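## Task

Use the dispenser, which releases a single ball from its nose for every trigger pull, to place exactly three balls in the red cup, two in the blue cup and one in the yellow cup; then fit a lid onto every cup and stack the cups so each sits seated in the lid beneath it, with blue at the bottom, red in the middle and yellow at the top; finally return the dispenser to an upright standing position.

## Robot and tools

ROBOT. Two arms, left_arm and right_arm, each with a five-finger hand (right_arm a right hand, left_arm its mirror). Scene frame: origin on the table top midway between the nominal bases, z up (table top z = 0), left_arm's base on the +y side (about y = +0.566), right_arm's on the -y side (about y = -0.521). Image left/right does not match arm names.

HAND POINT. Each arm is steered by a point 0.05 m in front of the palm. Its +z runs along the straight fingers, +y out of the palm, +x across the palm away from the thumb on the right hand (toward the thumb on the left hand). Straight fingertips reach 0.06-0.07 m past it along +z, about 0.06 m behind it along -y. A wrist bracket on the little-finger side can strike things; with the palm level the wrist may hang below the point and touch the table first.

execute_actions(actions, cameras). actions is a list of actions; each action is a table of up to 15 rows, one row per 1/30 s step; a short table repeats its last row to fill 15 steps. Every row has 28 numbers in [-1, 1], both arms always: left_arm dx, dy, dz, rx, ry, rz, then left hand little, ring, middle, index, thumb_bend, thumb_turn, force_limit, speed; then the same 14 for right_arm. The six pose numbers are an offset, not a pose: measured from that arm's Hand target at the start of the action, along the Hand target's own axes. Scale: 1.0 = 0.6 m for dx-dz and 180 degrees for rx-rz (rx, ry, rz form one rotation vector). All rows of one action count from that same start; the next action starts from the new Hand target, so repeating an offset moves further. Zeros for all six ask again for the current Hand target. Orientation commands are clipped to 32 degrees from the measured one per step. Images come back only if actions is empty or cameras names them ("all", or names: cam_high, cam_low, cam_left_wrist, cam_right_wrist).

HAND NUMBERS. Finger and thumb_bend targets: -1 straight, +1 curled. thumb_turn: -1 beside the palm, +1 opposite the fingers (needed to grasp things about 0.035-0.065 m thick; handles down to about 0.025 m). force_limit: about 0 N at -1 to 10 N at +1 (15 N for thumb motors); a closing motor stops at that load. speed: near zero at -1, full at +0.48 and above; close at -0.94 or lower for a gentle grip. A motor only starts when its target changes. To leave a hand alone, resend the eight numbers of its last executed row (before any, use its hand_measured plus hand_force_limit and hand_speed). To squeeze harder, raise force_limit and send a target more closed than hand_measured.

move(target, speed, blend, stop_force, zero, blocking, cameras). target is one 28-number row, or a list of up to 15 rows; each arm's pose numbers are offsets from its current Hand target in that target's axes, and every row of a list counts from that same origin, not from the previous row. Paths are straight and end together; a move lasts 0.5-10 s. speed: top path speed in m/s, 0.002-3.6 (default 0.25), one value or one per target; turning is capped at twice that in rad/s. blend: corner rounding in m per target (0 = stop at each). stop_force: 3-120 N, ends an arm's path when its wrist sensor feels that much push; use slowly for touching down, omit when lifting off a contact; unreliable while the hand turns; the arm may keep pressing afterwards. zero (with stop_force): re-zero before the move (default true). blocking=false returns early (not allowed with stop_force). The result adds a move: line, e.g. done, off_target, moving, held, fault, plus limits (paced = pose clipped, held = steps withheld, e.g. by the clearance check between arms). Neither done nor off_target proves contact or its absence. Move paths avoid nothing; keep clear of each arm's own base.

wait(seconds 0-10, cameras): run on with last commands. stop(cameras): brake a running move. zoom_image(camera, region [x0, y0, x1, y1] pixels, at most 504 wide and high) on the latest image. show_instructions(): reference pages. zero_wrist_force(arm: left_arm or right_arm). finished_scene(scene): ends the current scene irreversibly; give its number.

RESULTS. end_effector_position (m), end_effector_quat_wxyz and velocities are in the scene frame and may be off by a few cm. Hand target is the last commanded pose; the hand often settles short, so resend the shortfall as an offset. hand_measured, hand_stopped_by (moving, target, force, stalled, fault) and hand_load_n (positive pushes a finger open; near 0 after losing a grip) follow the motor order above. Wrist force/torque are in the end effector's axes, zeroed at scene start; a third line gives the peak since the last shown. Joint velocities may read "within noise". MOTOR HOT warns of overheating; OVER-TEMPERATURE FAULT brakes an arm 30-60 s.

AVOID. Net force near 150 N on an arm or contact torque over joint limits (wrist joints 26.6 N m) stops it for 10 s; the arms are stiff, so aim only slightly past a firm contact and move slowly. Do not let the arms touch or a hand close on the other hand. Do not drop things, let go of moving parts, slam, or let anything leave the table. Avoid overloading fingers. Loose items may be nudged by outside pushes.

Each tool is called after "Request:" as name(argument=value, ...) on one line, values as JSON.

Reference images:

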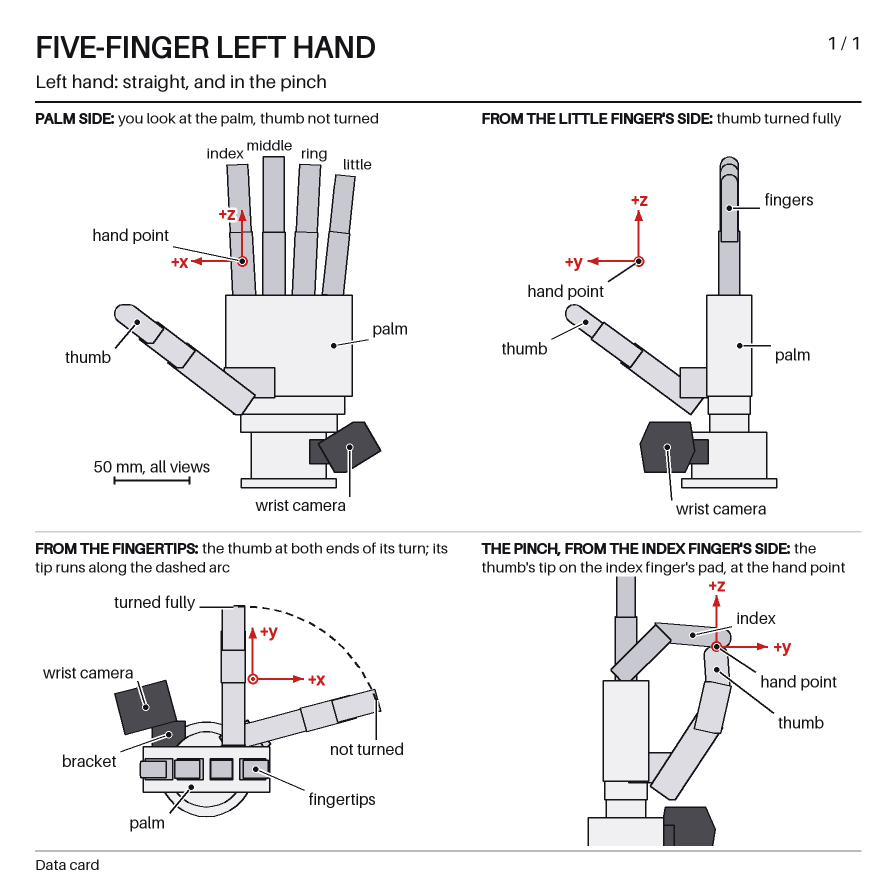

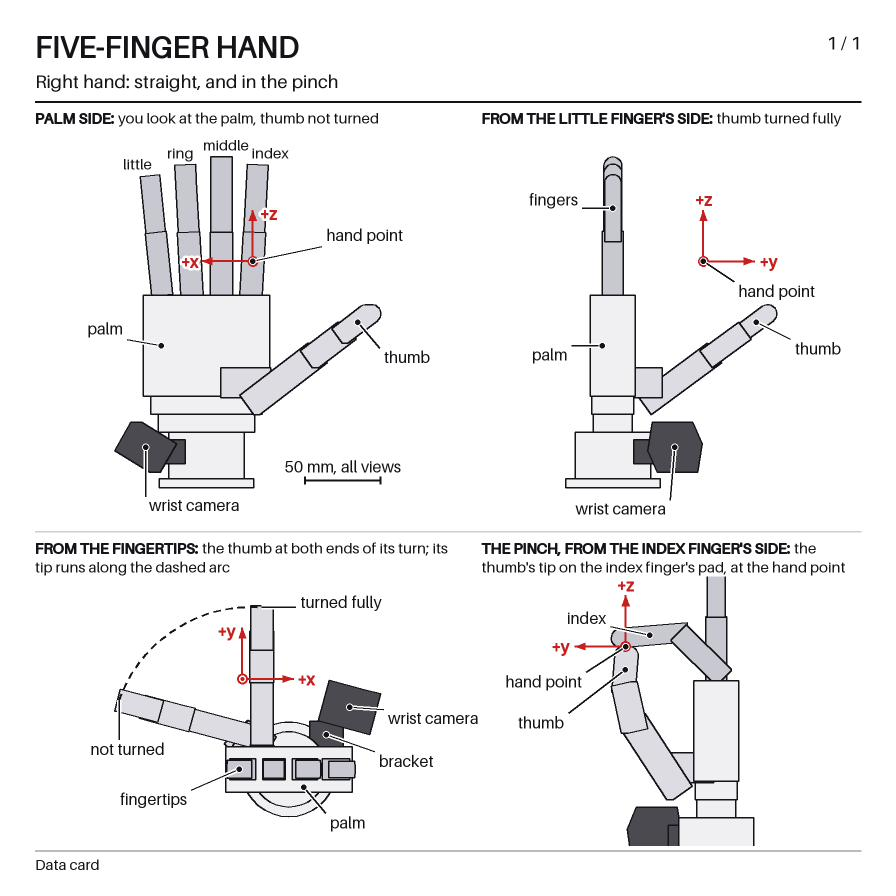

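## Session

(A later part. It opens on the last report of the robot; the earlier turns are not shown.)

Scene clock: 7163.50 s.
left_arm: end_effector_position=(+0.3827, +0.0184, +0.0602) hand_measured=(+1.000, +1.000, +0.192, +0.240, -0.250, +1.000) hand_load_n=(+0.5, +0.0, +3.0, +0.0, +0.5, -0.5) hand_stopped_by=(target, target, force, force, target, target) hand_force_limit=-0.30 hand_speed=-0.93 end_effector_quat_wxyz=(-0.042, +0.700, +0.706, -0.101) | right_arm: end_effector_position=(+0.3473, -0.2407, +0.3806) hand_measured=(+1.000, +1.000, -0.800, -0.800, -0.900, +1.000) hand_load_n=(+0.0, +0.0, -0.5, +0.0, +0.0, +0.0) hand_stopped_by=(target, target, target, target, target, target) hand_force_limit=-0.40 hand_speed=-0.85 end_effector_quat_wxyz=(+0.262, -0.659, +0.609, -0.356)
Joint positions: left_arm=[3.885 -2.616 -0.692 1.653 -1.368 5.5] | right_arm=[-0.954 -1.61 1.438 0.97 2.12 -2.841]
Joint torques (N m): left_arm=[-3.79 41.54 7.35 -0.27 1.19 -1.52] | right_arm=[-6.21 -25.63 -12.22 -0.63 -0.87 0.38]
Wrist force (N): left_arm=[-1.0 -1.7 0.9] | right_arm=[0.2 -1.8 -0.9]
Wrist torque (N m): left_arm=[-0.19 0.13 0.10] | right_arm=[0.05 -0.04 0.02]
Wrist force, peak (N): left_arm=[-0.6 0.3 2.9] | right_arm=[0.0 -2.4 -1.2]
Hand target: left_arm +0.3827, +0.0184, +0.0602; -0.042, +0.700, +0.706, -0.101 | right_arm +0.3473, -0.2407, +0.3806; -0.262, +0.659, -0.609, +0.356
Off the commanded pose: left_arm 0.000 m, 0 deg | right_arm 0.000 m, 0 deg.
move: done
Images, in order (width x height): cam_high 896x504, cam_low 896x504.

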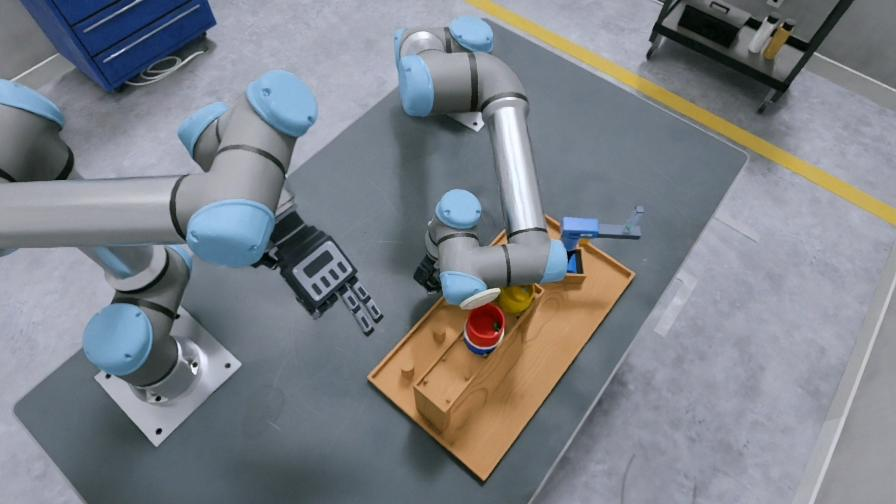

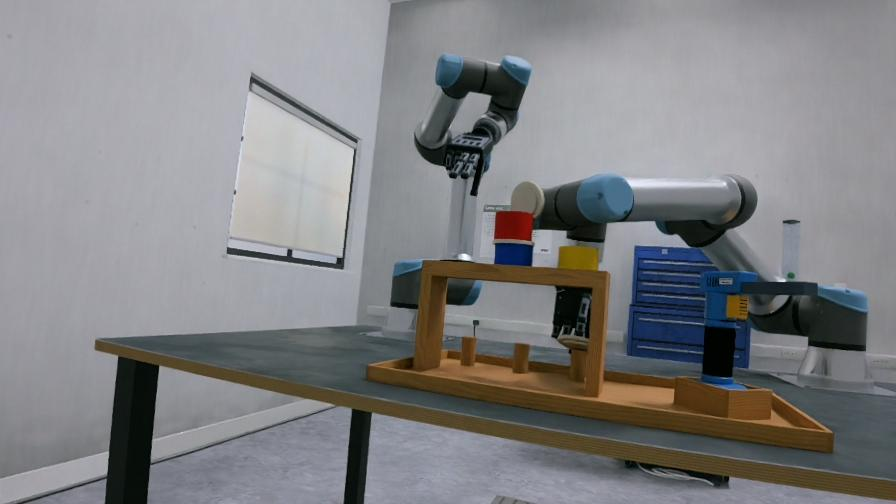

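Request:
wait(seconds=0.1, cameras=["all"])

Request:
zoom_image(camera="cam_low", region=[480, 150, 640, 280])

Request:
zoom_image(camera="cam_high", region=[430, 240, 530, 360])

Scene clock: 7196.70 s.
left_arm: end_effector_position=(+0.3827, +0.0184, +0.0602) hand_measured=(+1.000, +1.000, +0.192, +0.240, -0.250, +1.000) hand_load_n=(+0.5, +0.0, +3.0, +0.5, +0.5, +0.0) hand_stopped_by=(target, target, force, force, target, target) hand_force_limit=-0.30 hand_speed=-0.93 end_effector_quat_wxyz=(-0.042, +0.700, +0.706, -0.101) | right_arm: end_effector_position=(+0.3473, -0.2407, +0.3806) hand_measured=(+1.000, +1.000, -0.800, -0.800, -0.900, +1.000) hand_load_n=(+0.0, +0.0, +0.0, +0.0, +0.0, +0.0) hand_stopped_by=(target, target, target, target, target, target) hand_force_limit=-0.40 hand_speed=-0.85 end_effector_quat_wxyz=(+0.262, -0.659, +0.609, -0.356)
Joint positions: left_arm=[3.885 -2.616 -0.692 1.653 -1.368 5.5] | right_arm=[-0.954 -1.61 1.438 0.97 2.12 -2.841]
Joint torques (N m): left_arm=[9.94 50.12 8.75 -0.57 2.57 -0.33] | right_arm=[-5.61 -24.59 -12.63 -0.2 -0.35 1.06]
Wrist force (N): left_arm=[-1.0 -1.0 1.5] | right_arm=[-0.1 -1.9 -0.8]
Wrist torque (N m): left_arm=[-0.14 0.16 0.09] | right_arm=[0.02 0.01 0.00]
Wrist force, peak (N): left_arm=[-1.4 -1.2 1.6] | right_arm=[0.1 -2.4 -1.2]
Hand target: left_arm +0.3827, +0.0184, +0.0602; -0.042, +0.700, +0.706, -0.101 | right_arm +0.3473, -0.2407, +0.3806; -0.262, +0.659, -0.609, +0.356
Off the commanded pose: left_arm 0.000 m, 0 deg | right_arm 0.000 m, 0 deg.
wait: 0.10 s; at rest from the start
camera_calibration:
cam_left_wrist: T_world_to_cam=[[-0.963717, 0.203201, 0.173088, 0.34999], [0.246394, 0.92661, 0.284049, -0.113503], [-0.102666, 0.31639, -0.943057, 0.204855], [0, 0, 0, 1]] pos_world=[0.386289, -0.0307597, 0.164851]
cam_right_wrist: T_world_to_cam=[[-0.576899, -0.419115, -0.701093, 0.364913], [-0.504173, 0.858017, -0.0980625, 0.435502], [0.642649, 0.2969, -0.706295, 0.235021], [0, 0, 0, 1]] pos_world=[0.27905, -0.290506, 0.464538]

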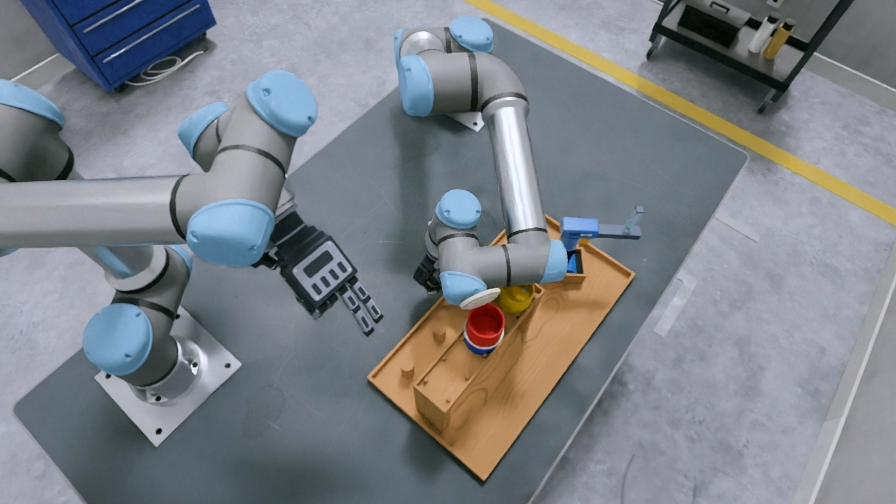

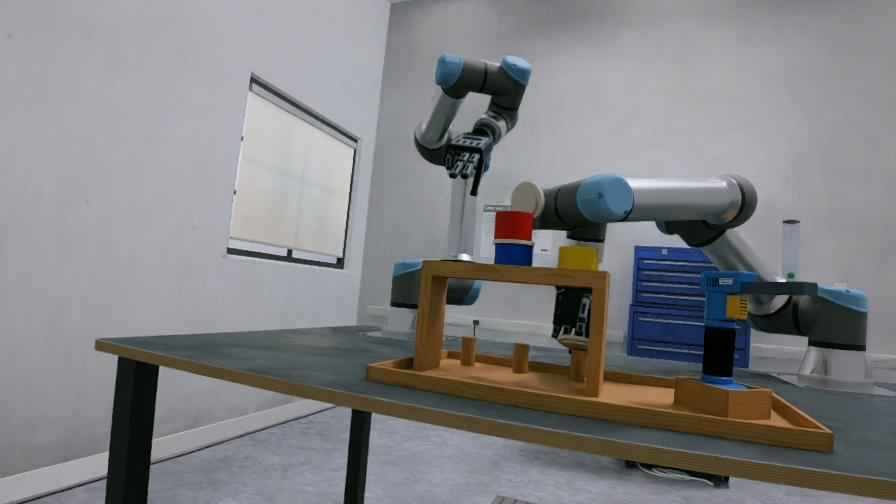

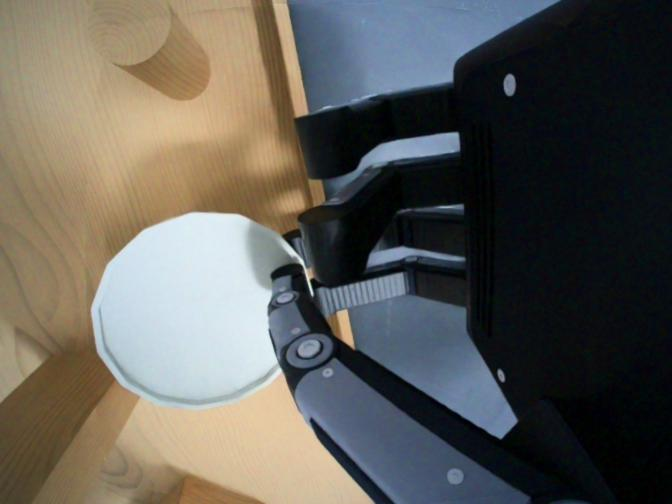

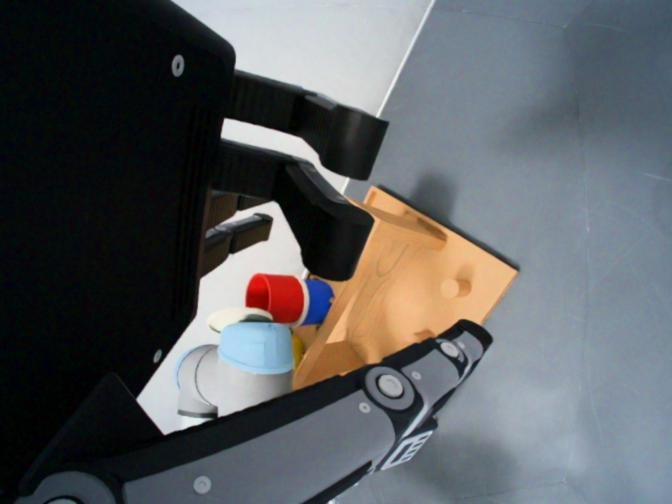

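Scaled by 3.150 from the camera's 896x504 image, which has a finer 1280x720 frame.

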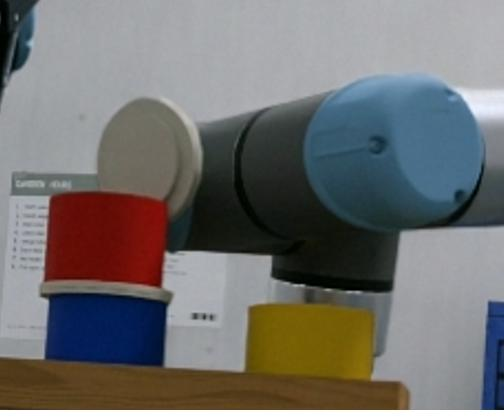

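Scaled by 4.200 from the camera's 896x504 image, which has a finer 1280x720 frame.

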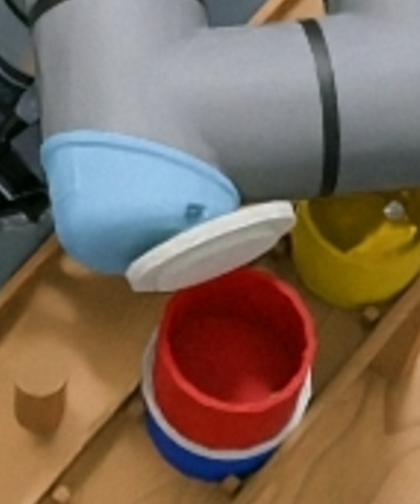

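Request:
zoom_image(camera="cam_right_wrist", region=[160, 260, 340, 400])

Request:
zoom_image(camera="cam_high", region=[452, 270, 512, 330])

Request:
zoom_image(camera="cam_low", region=[490, 170, 570, 240])

Scaled by 2.800 from the camera's 672x504 image, which has a finer 960x720 frame.

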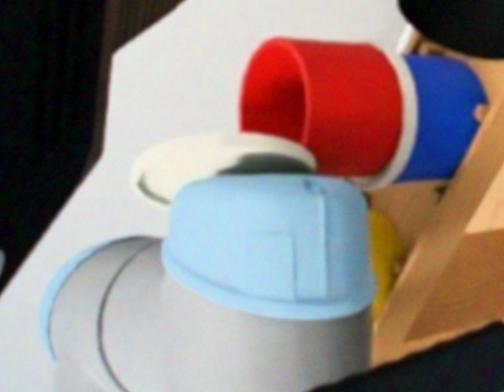

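Scaled by 8.400 from the camera's 896x504 image, which has a finer 1280x720 frame.

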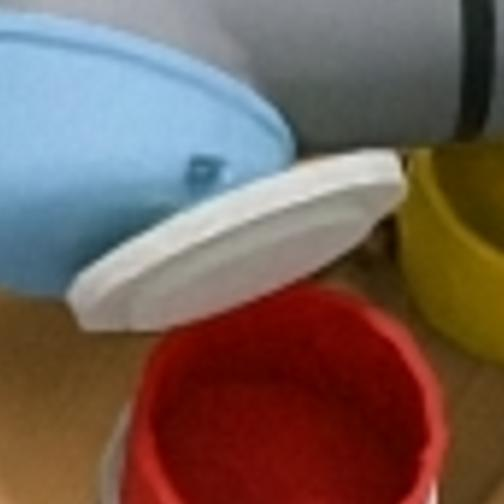

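Scaled by 6.300 from the camera's 896x504 image, which has a finer 1280x720 frame.

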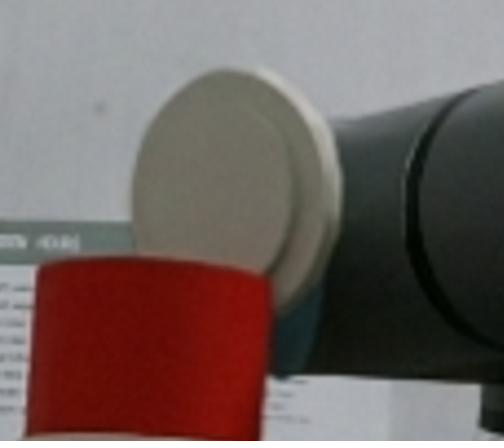

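Request:
move(target=[0,0,0,0,0,0,1,1,0.35,0.35,-0.25,1,-0.3,-0.93,-0.0153,-0.1256,-0.0348,0.0223,-0.0255,0.0365,1,1,-0.4,-0.4,-0.3,1,-0.4,-0.7], speed=0.15)

Request:
move(target=[0,0,0,0,0,0,1,1,0.35,0.35,-0.25,1,-0.3,-0.93,0,0,0,0,0.0989,0.0669,1,1,-0.4,-0.4,-0.3,1,-0.4,-0.7], speed=0.2, cameras=["cam_high","cam_right_wrist"])

Scene clock: 7276.47 s.
left_arm: end_effector_position=(+0.3827, +0.0184, +0.0602) hand_measured=(+1.000, +1.000, +0.192, +0.240, -0.250, +1.000) hand_load_n=(+0.0, +0.0, +3.0, +0.0, +0.0, -0.5) hand_stopped_by=(target, target, force, force, target, target) hand_force_limit=-0.30 hand_speed=-0.93 end_effector_quat_wxyz=(-0.042, +0.700, +0.706, -0.101) | right_arm: end_effector_position=(+0.3773, -0.2207, +0.4506) hand_measured=(+1.000, +1.000, -0.400, -0.400, -0.300, +1.000) hand_load_n=(+0.0, +0.0, +0.0, +0.0, +0.0, +0.0) hand_stopped_by=(target, target, target, target, target, target) hand_force_limit=-0.40 hand_speed=-0.70 end_effector_quat_wxyz=(+0.329, -0.627, +0.622, -0.334)
Joint positions: left_arm=[3.885 -2.616 -0.692 1.653 -1.368 5.5] | right_arm=[-1.006 -1.587 1.245 1.015 2.026 -2.817]
Joint torques (N m): left_arm=[9.29 53.67 13.57 -0.73 2.66 0.72] | right_arm=[-6.38 -12.48 -32.32 2.71 -2.3 1.51]
Wrist force (N): left_arm=[-1.1 -1.3 0.5] | right_arm=[-0.1 -2.8 -0.6]
Wrist torque (N m): left_arm=[-0.10 0.13 0.09] | right_arm=[-0.14 -0.04 -0.20]
Wrist force, peak (N): left_arm=[-1.5 -1.6 1.4] | right_arm=[0.0 -3.5 -0.8]
Hand target: left_arm +0.3827, +0.0184, +0.0602; -0.042, +0.700, +0.706, -0.101 | right_arm +0.3773, -0.2207, +0.4506; -0.329, +0.627, -0.622, +0.334
Off the commanded pose: left_arm 0.000 m, 0 deg | right_arm 0.000 m, 0 deg.
move: done

Scene clock: 7278.20 s.
left_arm: end_effector_position=(+0.3827, +0.0184, +0.0602) hand_measured=(+1.000, +1.000, +0.192, +0.240, -0.250, +1.000) hand_load_n=(+0.0, +0.0, +3.0, +0.0, +0.0, -0.5) hand_stopped_by=(target, target, force, force, target, target) hand_force_limit=-0.30 hand_speed=-0.93 end_effector_quat_wxyz=(-0.042, +0.700, +0.706, -0.101) | right_arm: end_effector_position=(+0.3773, -0.2207, +0.4506) hand_measured=(+1.000, +1.000, -0.400, -0.400, -0.300, +1.000) hand_load_n=(+0.0, +0.0, +0.0, +0.0, +0.0, +0.0) hand_stopped_by=(target, target, target, target, target, target) hand_force_limit=-0.40 hand_speed=-0.70 end_effector_quat_wxyz=(+0.262, -0.500, +0.727, -0.391)
Joint positions: left_arm=[3.885 -2.616 -0.692 1.653 -1.368 5.5] | right_arm=[-0.847 -1.409 1.113 1.267 2.4 -2.331]
Joint torques (N m): left_arm=[9.34 54.56 12.66 -0.73 2.57 0.93] | right_arm=[6.03 -19.77 -31.71 3.64 2.99 1.39]
Wrist force (N): left_arm=[-1.4 -1.4 1.2] | right_arm=[0.5 -3.3 -0.6]
Wrist torque (N m): left_arm=[-0.17 0.21 0.07] | right_arm=[-0.20 -0.08 -0.14]
Wrist force, peak (N): left_arm=[-1.4 -1.4 1.2] | right_arm=[0.5 -3.3 -0.6]
Hand target: left_arm +0.3827, +0.0184, +0.0602; -0.042, +0.700, +0.706, -0.101 | right_arm +0.3773, -0.2207, +0.4506; +0.262, -0.499, +0.727, -0.391
Off the commanded pose: left_arm 0.000 m, 0 deg | right_arm 0.000 m, 0 deg.
move: done
camera_calibration:
cam_right_wrist: T_world_to_cam=[[-0.599935, -0.102861, -0.793409, 0.559768], [-0.151364, 0.988383, -0.0136839, 0.297924], [0.7856, 0.111884, -0.608535, 0.120487], [0, 0, 0, 1]] pos_world=[0.286265, -0.250366, 0.521523]
Images, in order (width x height): cam_high 896x504, cam_right_wrist 672x504.

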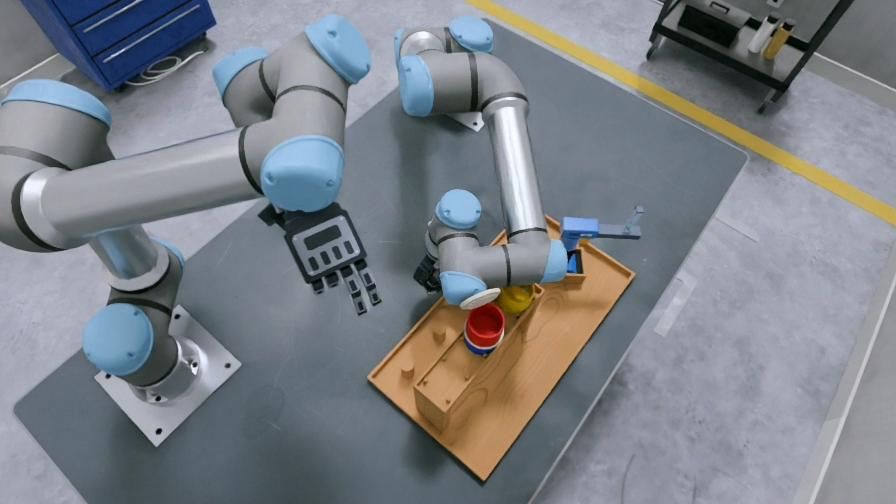

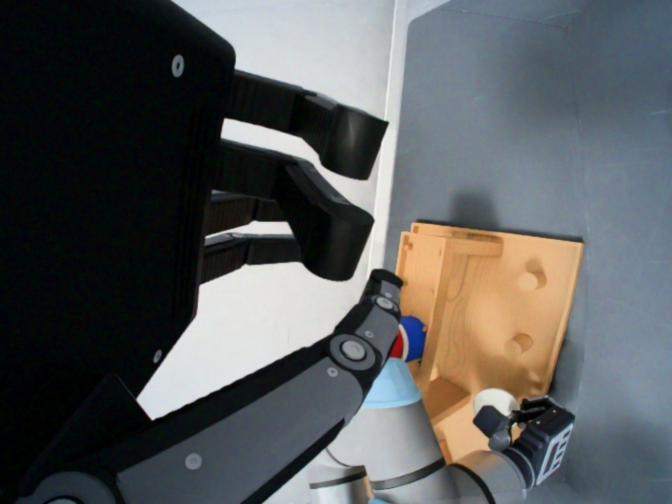

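Request:
move(target=[0,0,0,0,0,0,1,1,0.35,0.35,-0.25,1,-0.3,-0.93,-0.3157,0.0247,0.1584,0,0,0,1,1,-0.4,-0.4,-0.3,1,-0.4,-0.7], speed=0.1, cameras=["cam_high","cam_right_wrist","cam_low"])

Request:
zoom_image(camera="cam_high", region=[440, 240, 540, 340])

Request:
zoom_image(camera="cam_low", region=[470, 130, 620, 250])

Request:
zoom_image(camera="cam_right_wrist", region=[200, 150, 500, 400])

Scene clock: 7296.00 s.
left_arm: end_effector_position=(+0.3827, +0.0184, +0.0602) hand_measured=(+1.000, +1.000, +0.192, +0.240, -0.250, +1.000) hand_load_n=(+0.0, +0.0, +3.0, +0.0, +0.5, -0.5) hand_stopped_by=(target, target, force, force, target, target) hand_force_limit=-0.30 hand_speed=-0.93 end_effector_quat_wxyz=(-0.042, +0.700, +0.706, -0.101) | right_arm: end_effector_position=(+0.5118, -0.0706, +0.3835) hand_measured=(+1.000, +1.000, -0.400, -0.400, -0.300, +1.000) hand_load_n=(+0.0, +0.0, +0.0, +0.0, +0.0, +0.0) hand_stopped_by=(target, target, target, target, target, target) hand_force_limit=-0.40 hand_speed=-0.70 end_effector_quat_wxyz=(+0.262, -0.499, +0.727, -0.391)
Joint positions: left_arm=[3.885 -2.616 -0.692 1.653 -1.368 5.5] | right_arm=[-0.802 -0.815 0.41 1.416 2.425 -2.275]
Joint torques (N m): left_arm=[10.02 53.87 13.19 -0.86 2.56 0.84] | right_arm=[5.02 -41.17 -29.69 3.81 3.15 1.35]
Wrist force (N): left_arm=[-1.2 -1.4 1.1] | right_arm=[0.4 -3.1 -0.8]
Wrist torque (N m): left_arm=[-0.16 0.17 0.09] | right_arm=[-0.12 -0.08 -0.20]
Wrist force, peak (N): left_arm=[-1.6 -1.7 1.1] | right_arm=[0.6 -3.4 -0.8]
Hand target: left_arm +0.3827, +0.0184, +0.0602; -0.042, +0.700, +0.706, -0.101 | right_arm +0.5118, -0.0706, +0.3835; +0.262, -0.499, +0.727, -0.391
Off the commanded pose: left_arm 0.000 m, 0 deg | right_arm 0.000 m, 0 deg.
move: done
camera_calibration:
cam_right_wrist: T_world_to_cam=[[-0.599927, -0.102648, -0.793443, 0.602615], [-0.151151, 0.988417, -0.0135863, 0.168876], [0.785647, 0.111779, -0.608493, -0.0429127], [0, 0, 0, 1]] pos_world=[0.420765, -0.100266, 0.454323]
Images, in order (width x height): cam_high 896x504, cam_low 896x504, cam_right_wrist 672x504.

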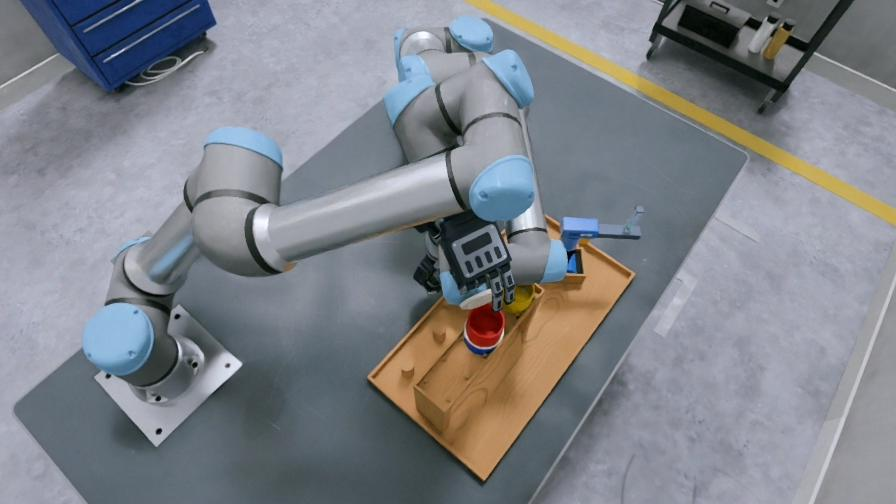

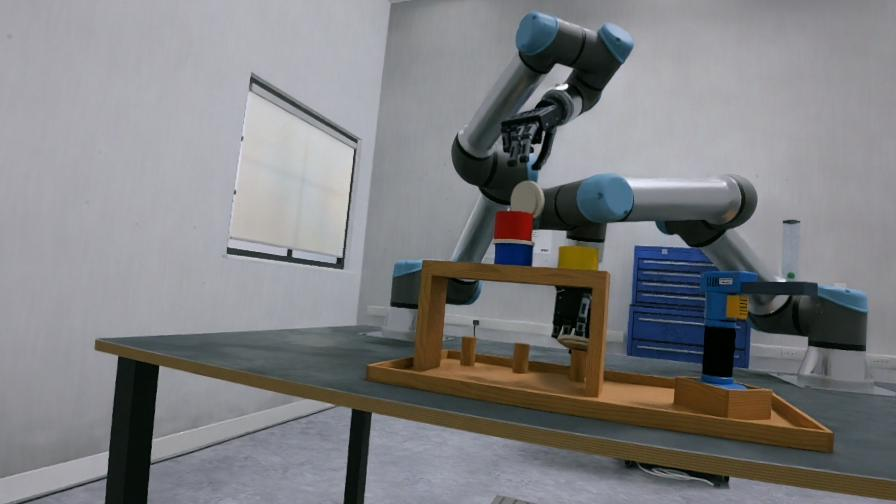

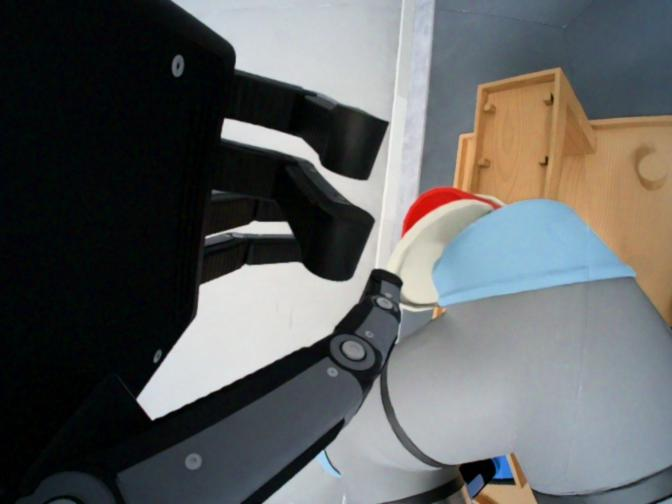

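Scaled by 5.040 from the camera's 896x504 image, which has a finer 1280x720 frame.

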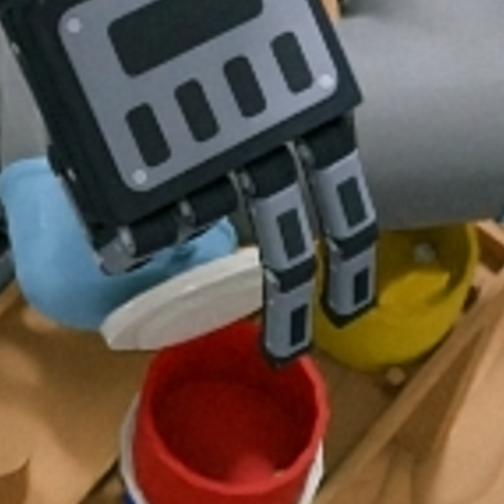

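Scaled by 3.360 from the camera's 896x504 image, which has a finer 1280x720 frame.

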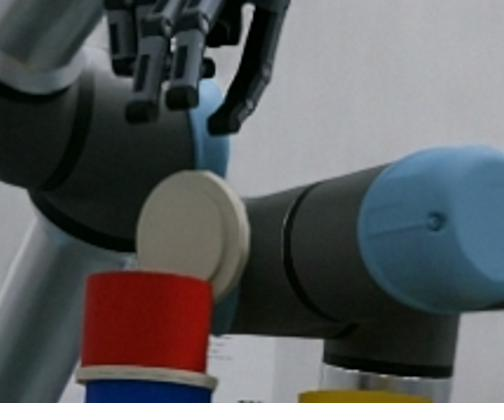

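Scaled by 1.680 from the camera's 672x504 image, which has a finer 960x720 frame.

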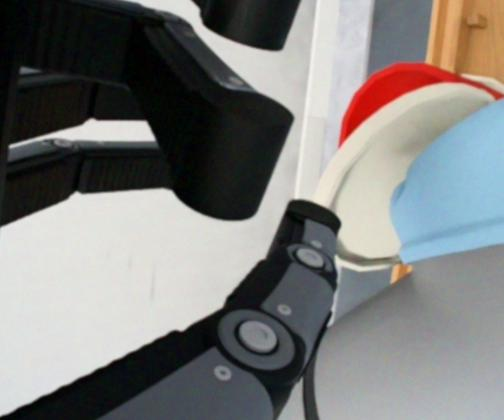

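Request:
move(target=[0,0,0,0,0,0,1,1,0.35,0.35,-0.25,1,-0.3,-0.93,-0.0012,0.0438,0.0262,0,0,0,1,1,-0.4,-0.4,-0.3,1,-0.4,-0.7], speed=0.04, stop_force=4, cameras=["cam_high","cam_right_wrist","cam_low"])

Request:
zoom_image(camera="cam_high", region=[440, 240, 540, 340])

Request:
zoom_image(camera="cam_low", region=[480, 150, 580, 230])

Request:
zoom_image(camera="cam_right_wrist", region=[200, 150, 500, 400])

Scene clock: 7337.63 s.
left_arm: end_effector_position=(+0.3827, +0.0184, +0.0602) hand_measured=(+1.000, +1.000, +0.192, +0.240, -0.250, +1.000) hand_load_n=(+0.0, +0.0, +3.0, +0.0, +0.0, -0.5) hand_stopped_by=(target, target, force, force, target, target) hand_force_limit=-0.30 hand_speed=-0.93 end_effector_quat_wxyz=(-0.042, +0.700, +0.706, -0.101) | right_arm: end_effector_position=(+0.5110, -0.0699, +0.3638) hand_measured=(+1.000, +1.000, -0.400, -0.400, -0.300, +1.000) hand_load_n=(+0.0, +0.0, -0.5, +0.0, +0.0, +0.0) hand_stopped_by=(target, target, target, target, target, target) hand_force_limit=-0.40 hand_speed=-0.70 end_effector_quat_wxyz=(+0.261, -0.499, +0.728, -0.391)
Joint positions: left_arm=[3.885 -2.616 -0.692 1.653 -1.368 5.5] | right_arm=[-0.8 -0.848 0.524 1.34 2.426 -2.271]
Joint torques (N m): left_arm=[9.35 54.29 16.72 -1.27 2.63 0.82] | right_arm=[-6.62 -40.47 -30.7 3.8 -1.2 -0.43]
Wrist force (N): left_arm=[-0.8 -1.1 1.6] | right_arm=[0.4 -3.2 -0.8]
Wrist torque (N m): left_arm=[-0.15 0.14 0.11] | right_arm=[-0.15 -0.08 -0.19]
Wrist force, peak (N): left_arm=[-1.6 -1.6 1.3] | right_arm=[0.7 -3.6 -0.9]
Hand target: left_arm +0.3827, +0.0184, +0.0602; -0.042, +0.700, +0.706, -0.101 | right_arm +0.5110, -0.0699, +0.3638; +0.261, -0.499, +0.728, -0.391 (not the last commanded pose)
Off the commanded pose: left_arm 0.000 m, 0 deg | right_arm 0.011 m, 0 deg.
move: held (right_arm; a check stopped the path); limits=held
pose unreachable (right arm): on one or more control steps of this call, first in action 0 (counted from 0), this arm could not follow its commanded pose, so it was not sent that pose on those steps. It may still have moved: this result reports where it is.
cause: moving toward the commanded pose would bring a part of the arm too close to another arm (a part of this arm just beyond joint 6 (wrist 3) and a part of the left arm just beyond its joint 4 (wrist 1), at the place that arm is still heading or pushing toward).
camera_calibration:
cam_right_wrist: T_world_to_cam=[[-0.600953, -0.102627, -0.792668, 0.586906], [-0.150203, 0.988554, -0.0141139, 0.167555], [0.785044, 0.110579, -0.60949, -0.0537512], [0, 0, 0, 1]] pos_world=[0.420067, -0.0994613, 0.434826]
Images, in order (width x height): cam_high 896x504, cam_low 896x504, cam_right_wrist 672x504.

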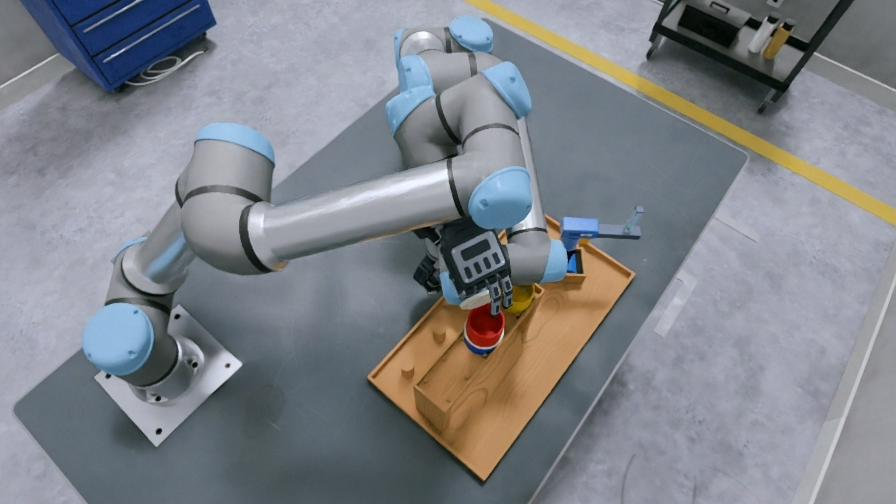

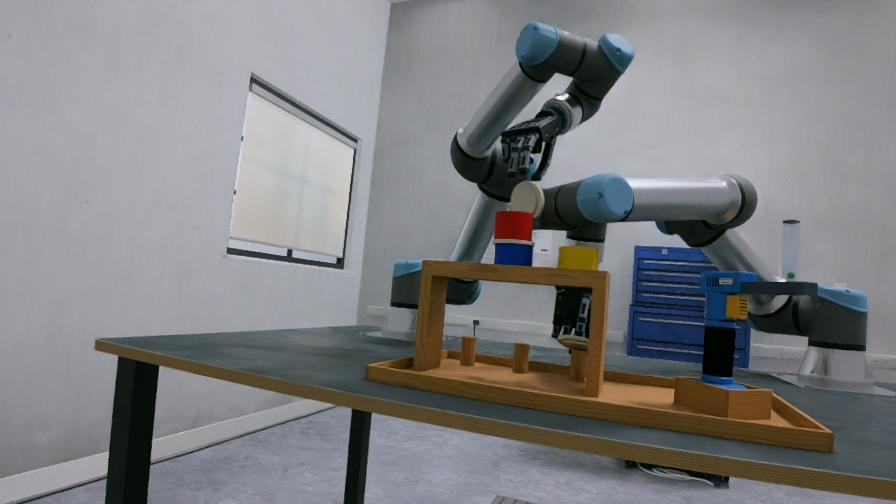

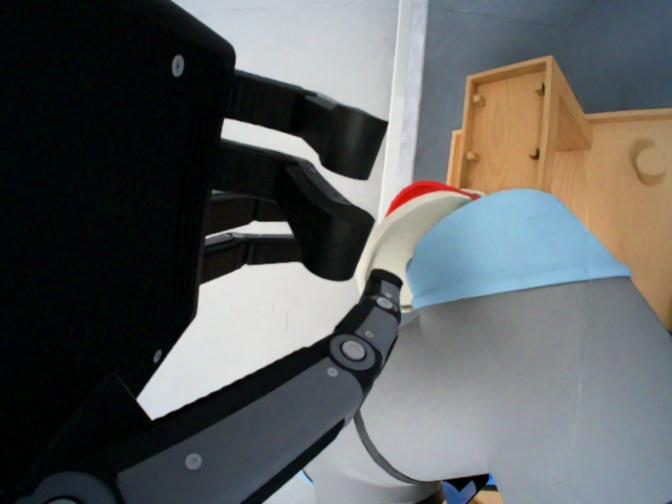

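Scaled by 5.040 from the camera's 896x504 image, which has a finer 1280x720 frame.

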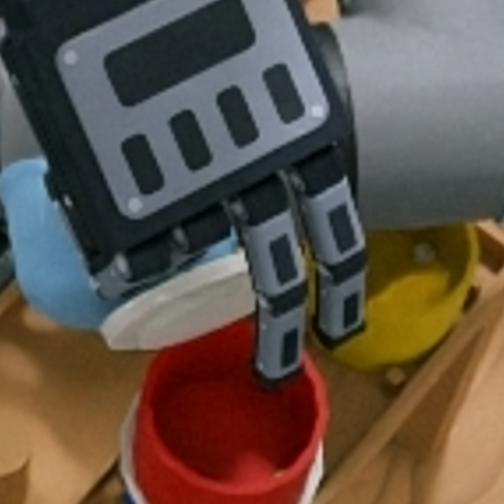

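Scaled by 5.040 from the camera's 896x504 image, which has a finer 1280x720 frame.

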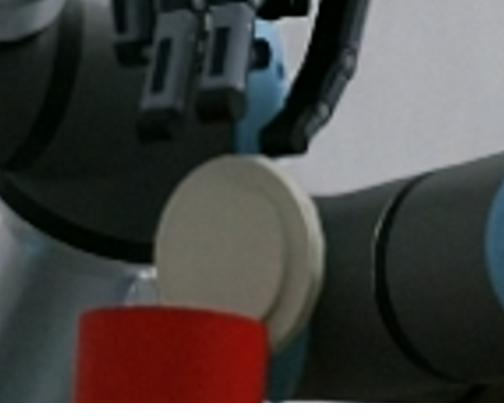

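Scaled by 1.680 from the camera's 672x504 image, which has a finer 960x720 frame.

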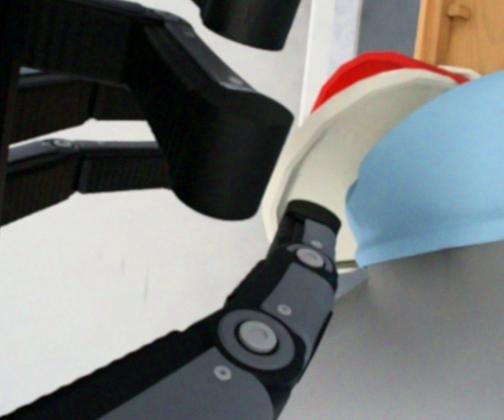

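Request:
move(target=[[0,0,0,0,0,0,1,1,0.35,0.35,-0.25,1,-0.3,-0.93,0.0047,-0.045,0.0034,-0.139,0,0,1,1,-0.4,-0.4,-0.3,1,-0.4,-0.7],[0,0,0,0,0,0,1,1,0.35,0.35,-0.25,1,-0.3,-0.93,0.0047,-0.045,0.0034,-0.139,0,0,1,1,0.0,0.0,-0.8,1,-0.4,-0.7]], speed=0.06, cameras=["cam_high","cam_right_wrist","cam_low"])

Request:
zoom_image(camera="cam_high", region=[440, 240, 540, 340])

Request:
zoom_image(camera="cam_low", region=[480, 130, 580, 230])

Request:
zoom_image(camera="cam_right_wrist", region=[200, 150, 500, 400])

Scene clock: 7401.60 s.
left_arm: end_effector_position=(+0.3827, +0.0184, +0.0602) hand_measured=(+1.000, +1.000, +0.192, +0.240, -0.250, +1.000) hand_load_n=(+0.0, +0.0, +3.0, +0.5, +0.0, -0.5) hand_stopped_by=(target, target, force, force, target, target) hand_force_limit=-0.30 hand_speed=-0.93 end_effector_quat_wxyz=(-0.042, +0.700, +0.706, -0.101) | right_arm: end_effector_position=(+0.5247, -0.0794, +0.3841) hand_measured=(+1.000, +1.000, +0.000, +0.000, -0.800, +1.000) hand_load_n=(+0.0, +0.0, +0.0, +0.0, +0.0, +0.0) hand_stopped_by=(target, target, target, target, target, target) hand_force_limit=-0.40 hand_speed=-0.70 end_effector_quat_wxyz=(+0.227, -0.533, +0.786, -0.216)
Joint positions: left_arm=[3.885 -2.616 -0.692 1.653 -1.368 5.5] | right_arm=[-0.981 -0.678 0.035 1.714 1.986 -2.29]
Joint torques (N m): left_arm=[9.22 54.19 17.95 -1.33 2.59 0.95] | right_arm=[-6.58 -57.99 -27.05 3.77 -2.03 1.42]
Wrist force (N): left_arm=[-1.1 -1.3 1.0] | right_arm=[0.1 -2.6 -0.7]
Wrist torque (N m): left_arm=[-0.13 0.14 0.10] | right_arm=[-0.15 -0.01 -0.01]
Wrist force, peak (N): left_arm=[-1.5 -1.7 1.4] | right_arm=[0.4 -3.6 -0.9]
Hand target: left_arm +0.3827, +0.0184, +0.0602; -0.042, +0.700, +0.706, -0.101 | right_arm +0.5256, -0.0785, +0.3851; +0.147, -0.544, +0.795, -0.224
Off the commanded pose: left_arm 0.000 m, 0 deg | right_arm 0.002 m, 9 deg.
elbow stopped short (right arm): the move would have taken joint 3 (elbow) straighter than the controller allows.
move: off_target (right_arm); target 2's new numbers were sent with right_arm's hand 0.002 m and 9 deg from that target
camera_calibration:
cam_right_wrist: T_world_to_cam=[[-0.798036, 0.0339976, -0.601649, 0.651135], [-0.168067, 0.946234, 0.276396, 0.0736706], [0.578698, 0.321691, -0.749415, 0.127637], [0, 0, 0, 1]] pos_world=[0.458147, -0.132906, 0.467046]
Images, in order (width x height): cam_high 896x504, cam_low 896x504, cam_right_wrist 672x504.

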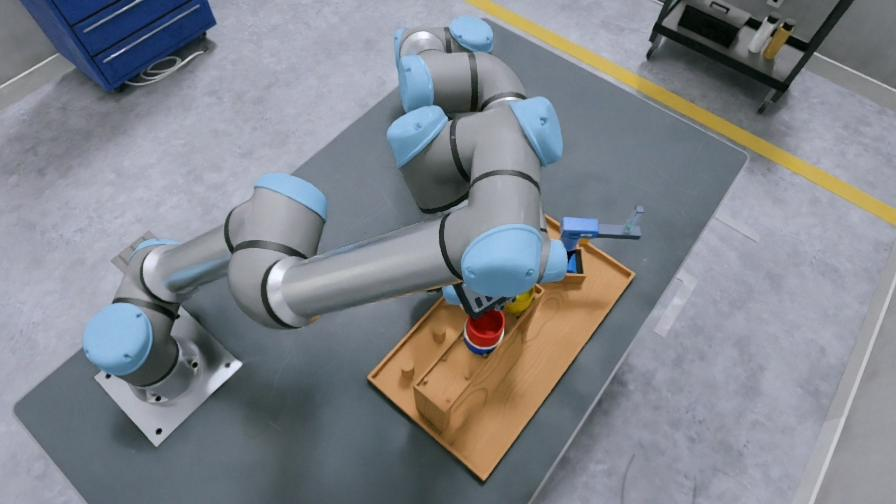

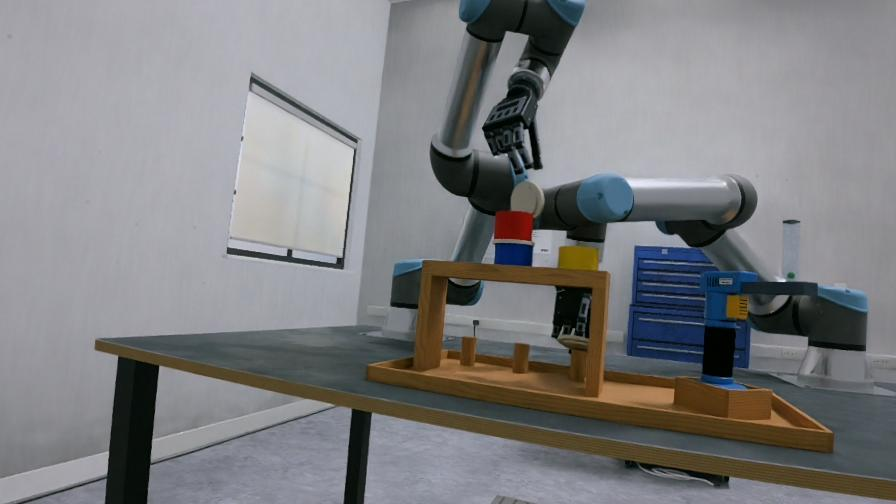

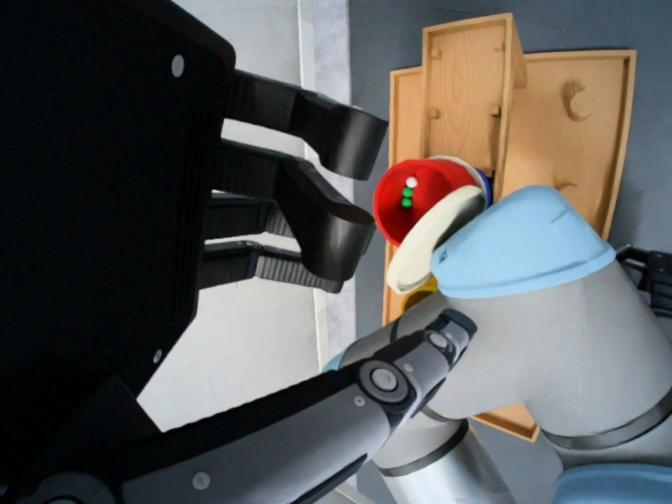

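Scaled by 5.040 from the camera's 896x504 image, which has a finer 1280x720 frame.

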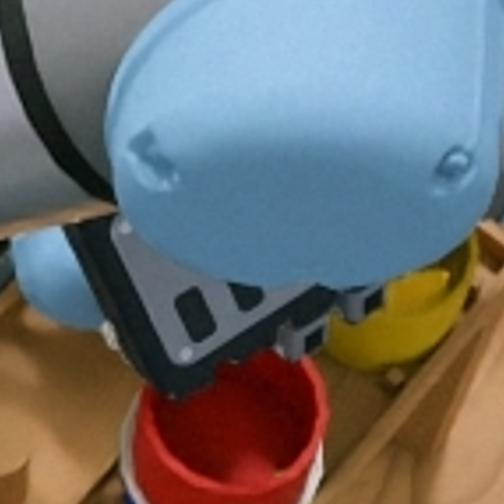

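Scaled by 5.040 from the camera's 896x504 image, which has a finer 1280x720 frame.

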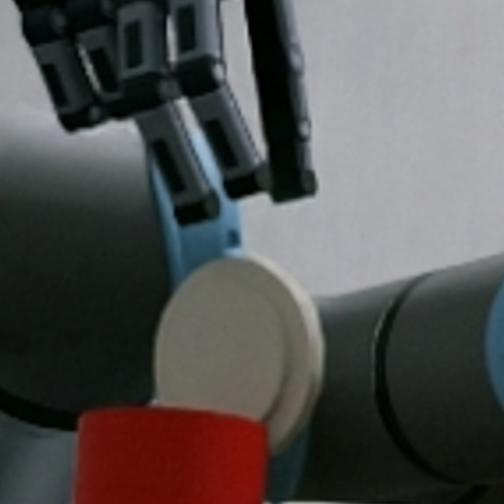

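Scaled by 1.680 from the camera's 672x504 image, which has a finer 960x720 frame.

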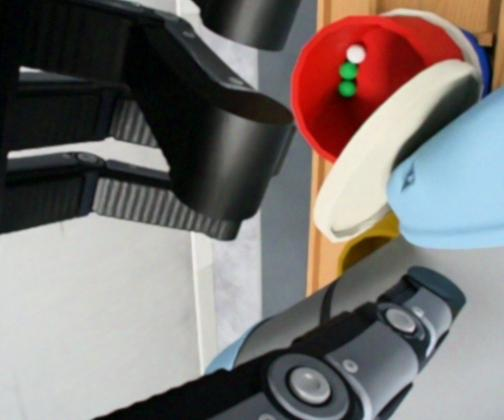

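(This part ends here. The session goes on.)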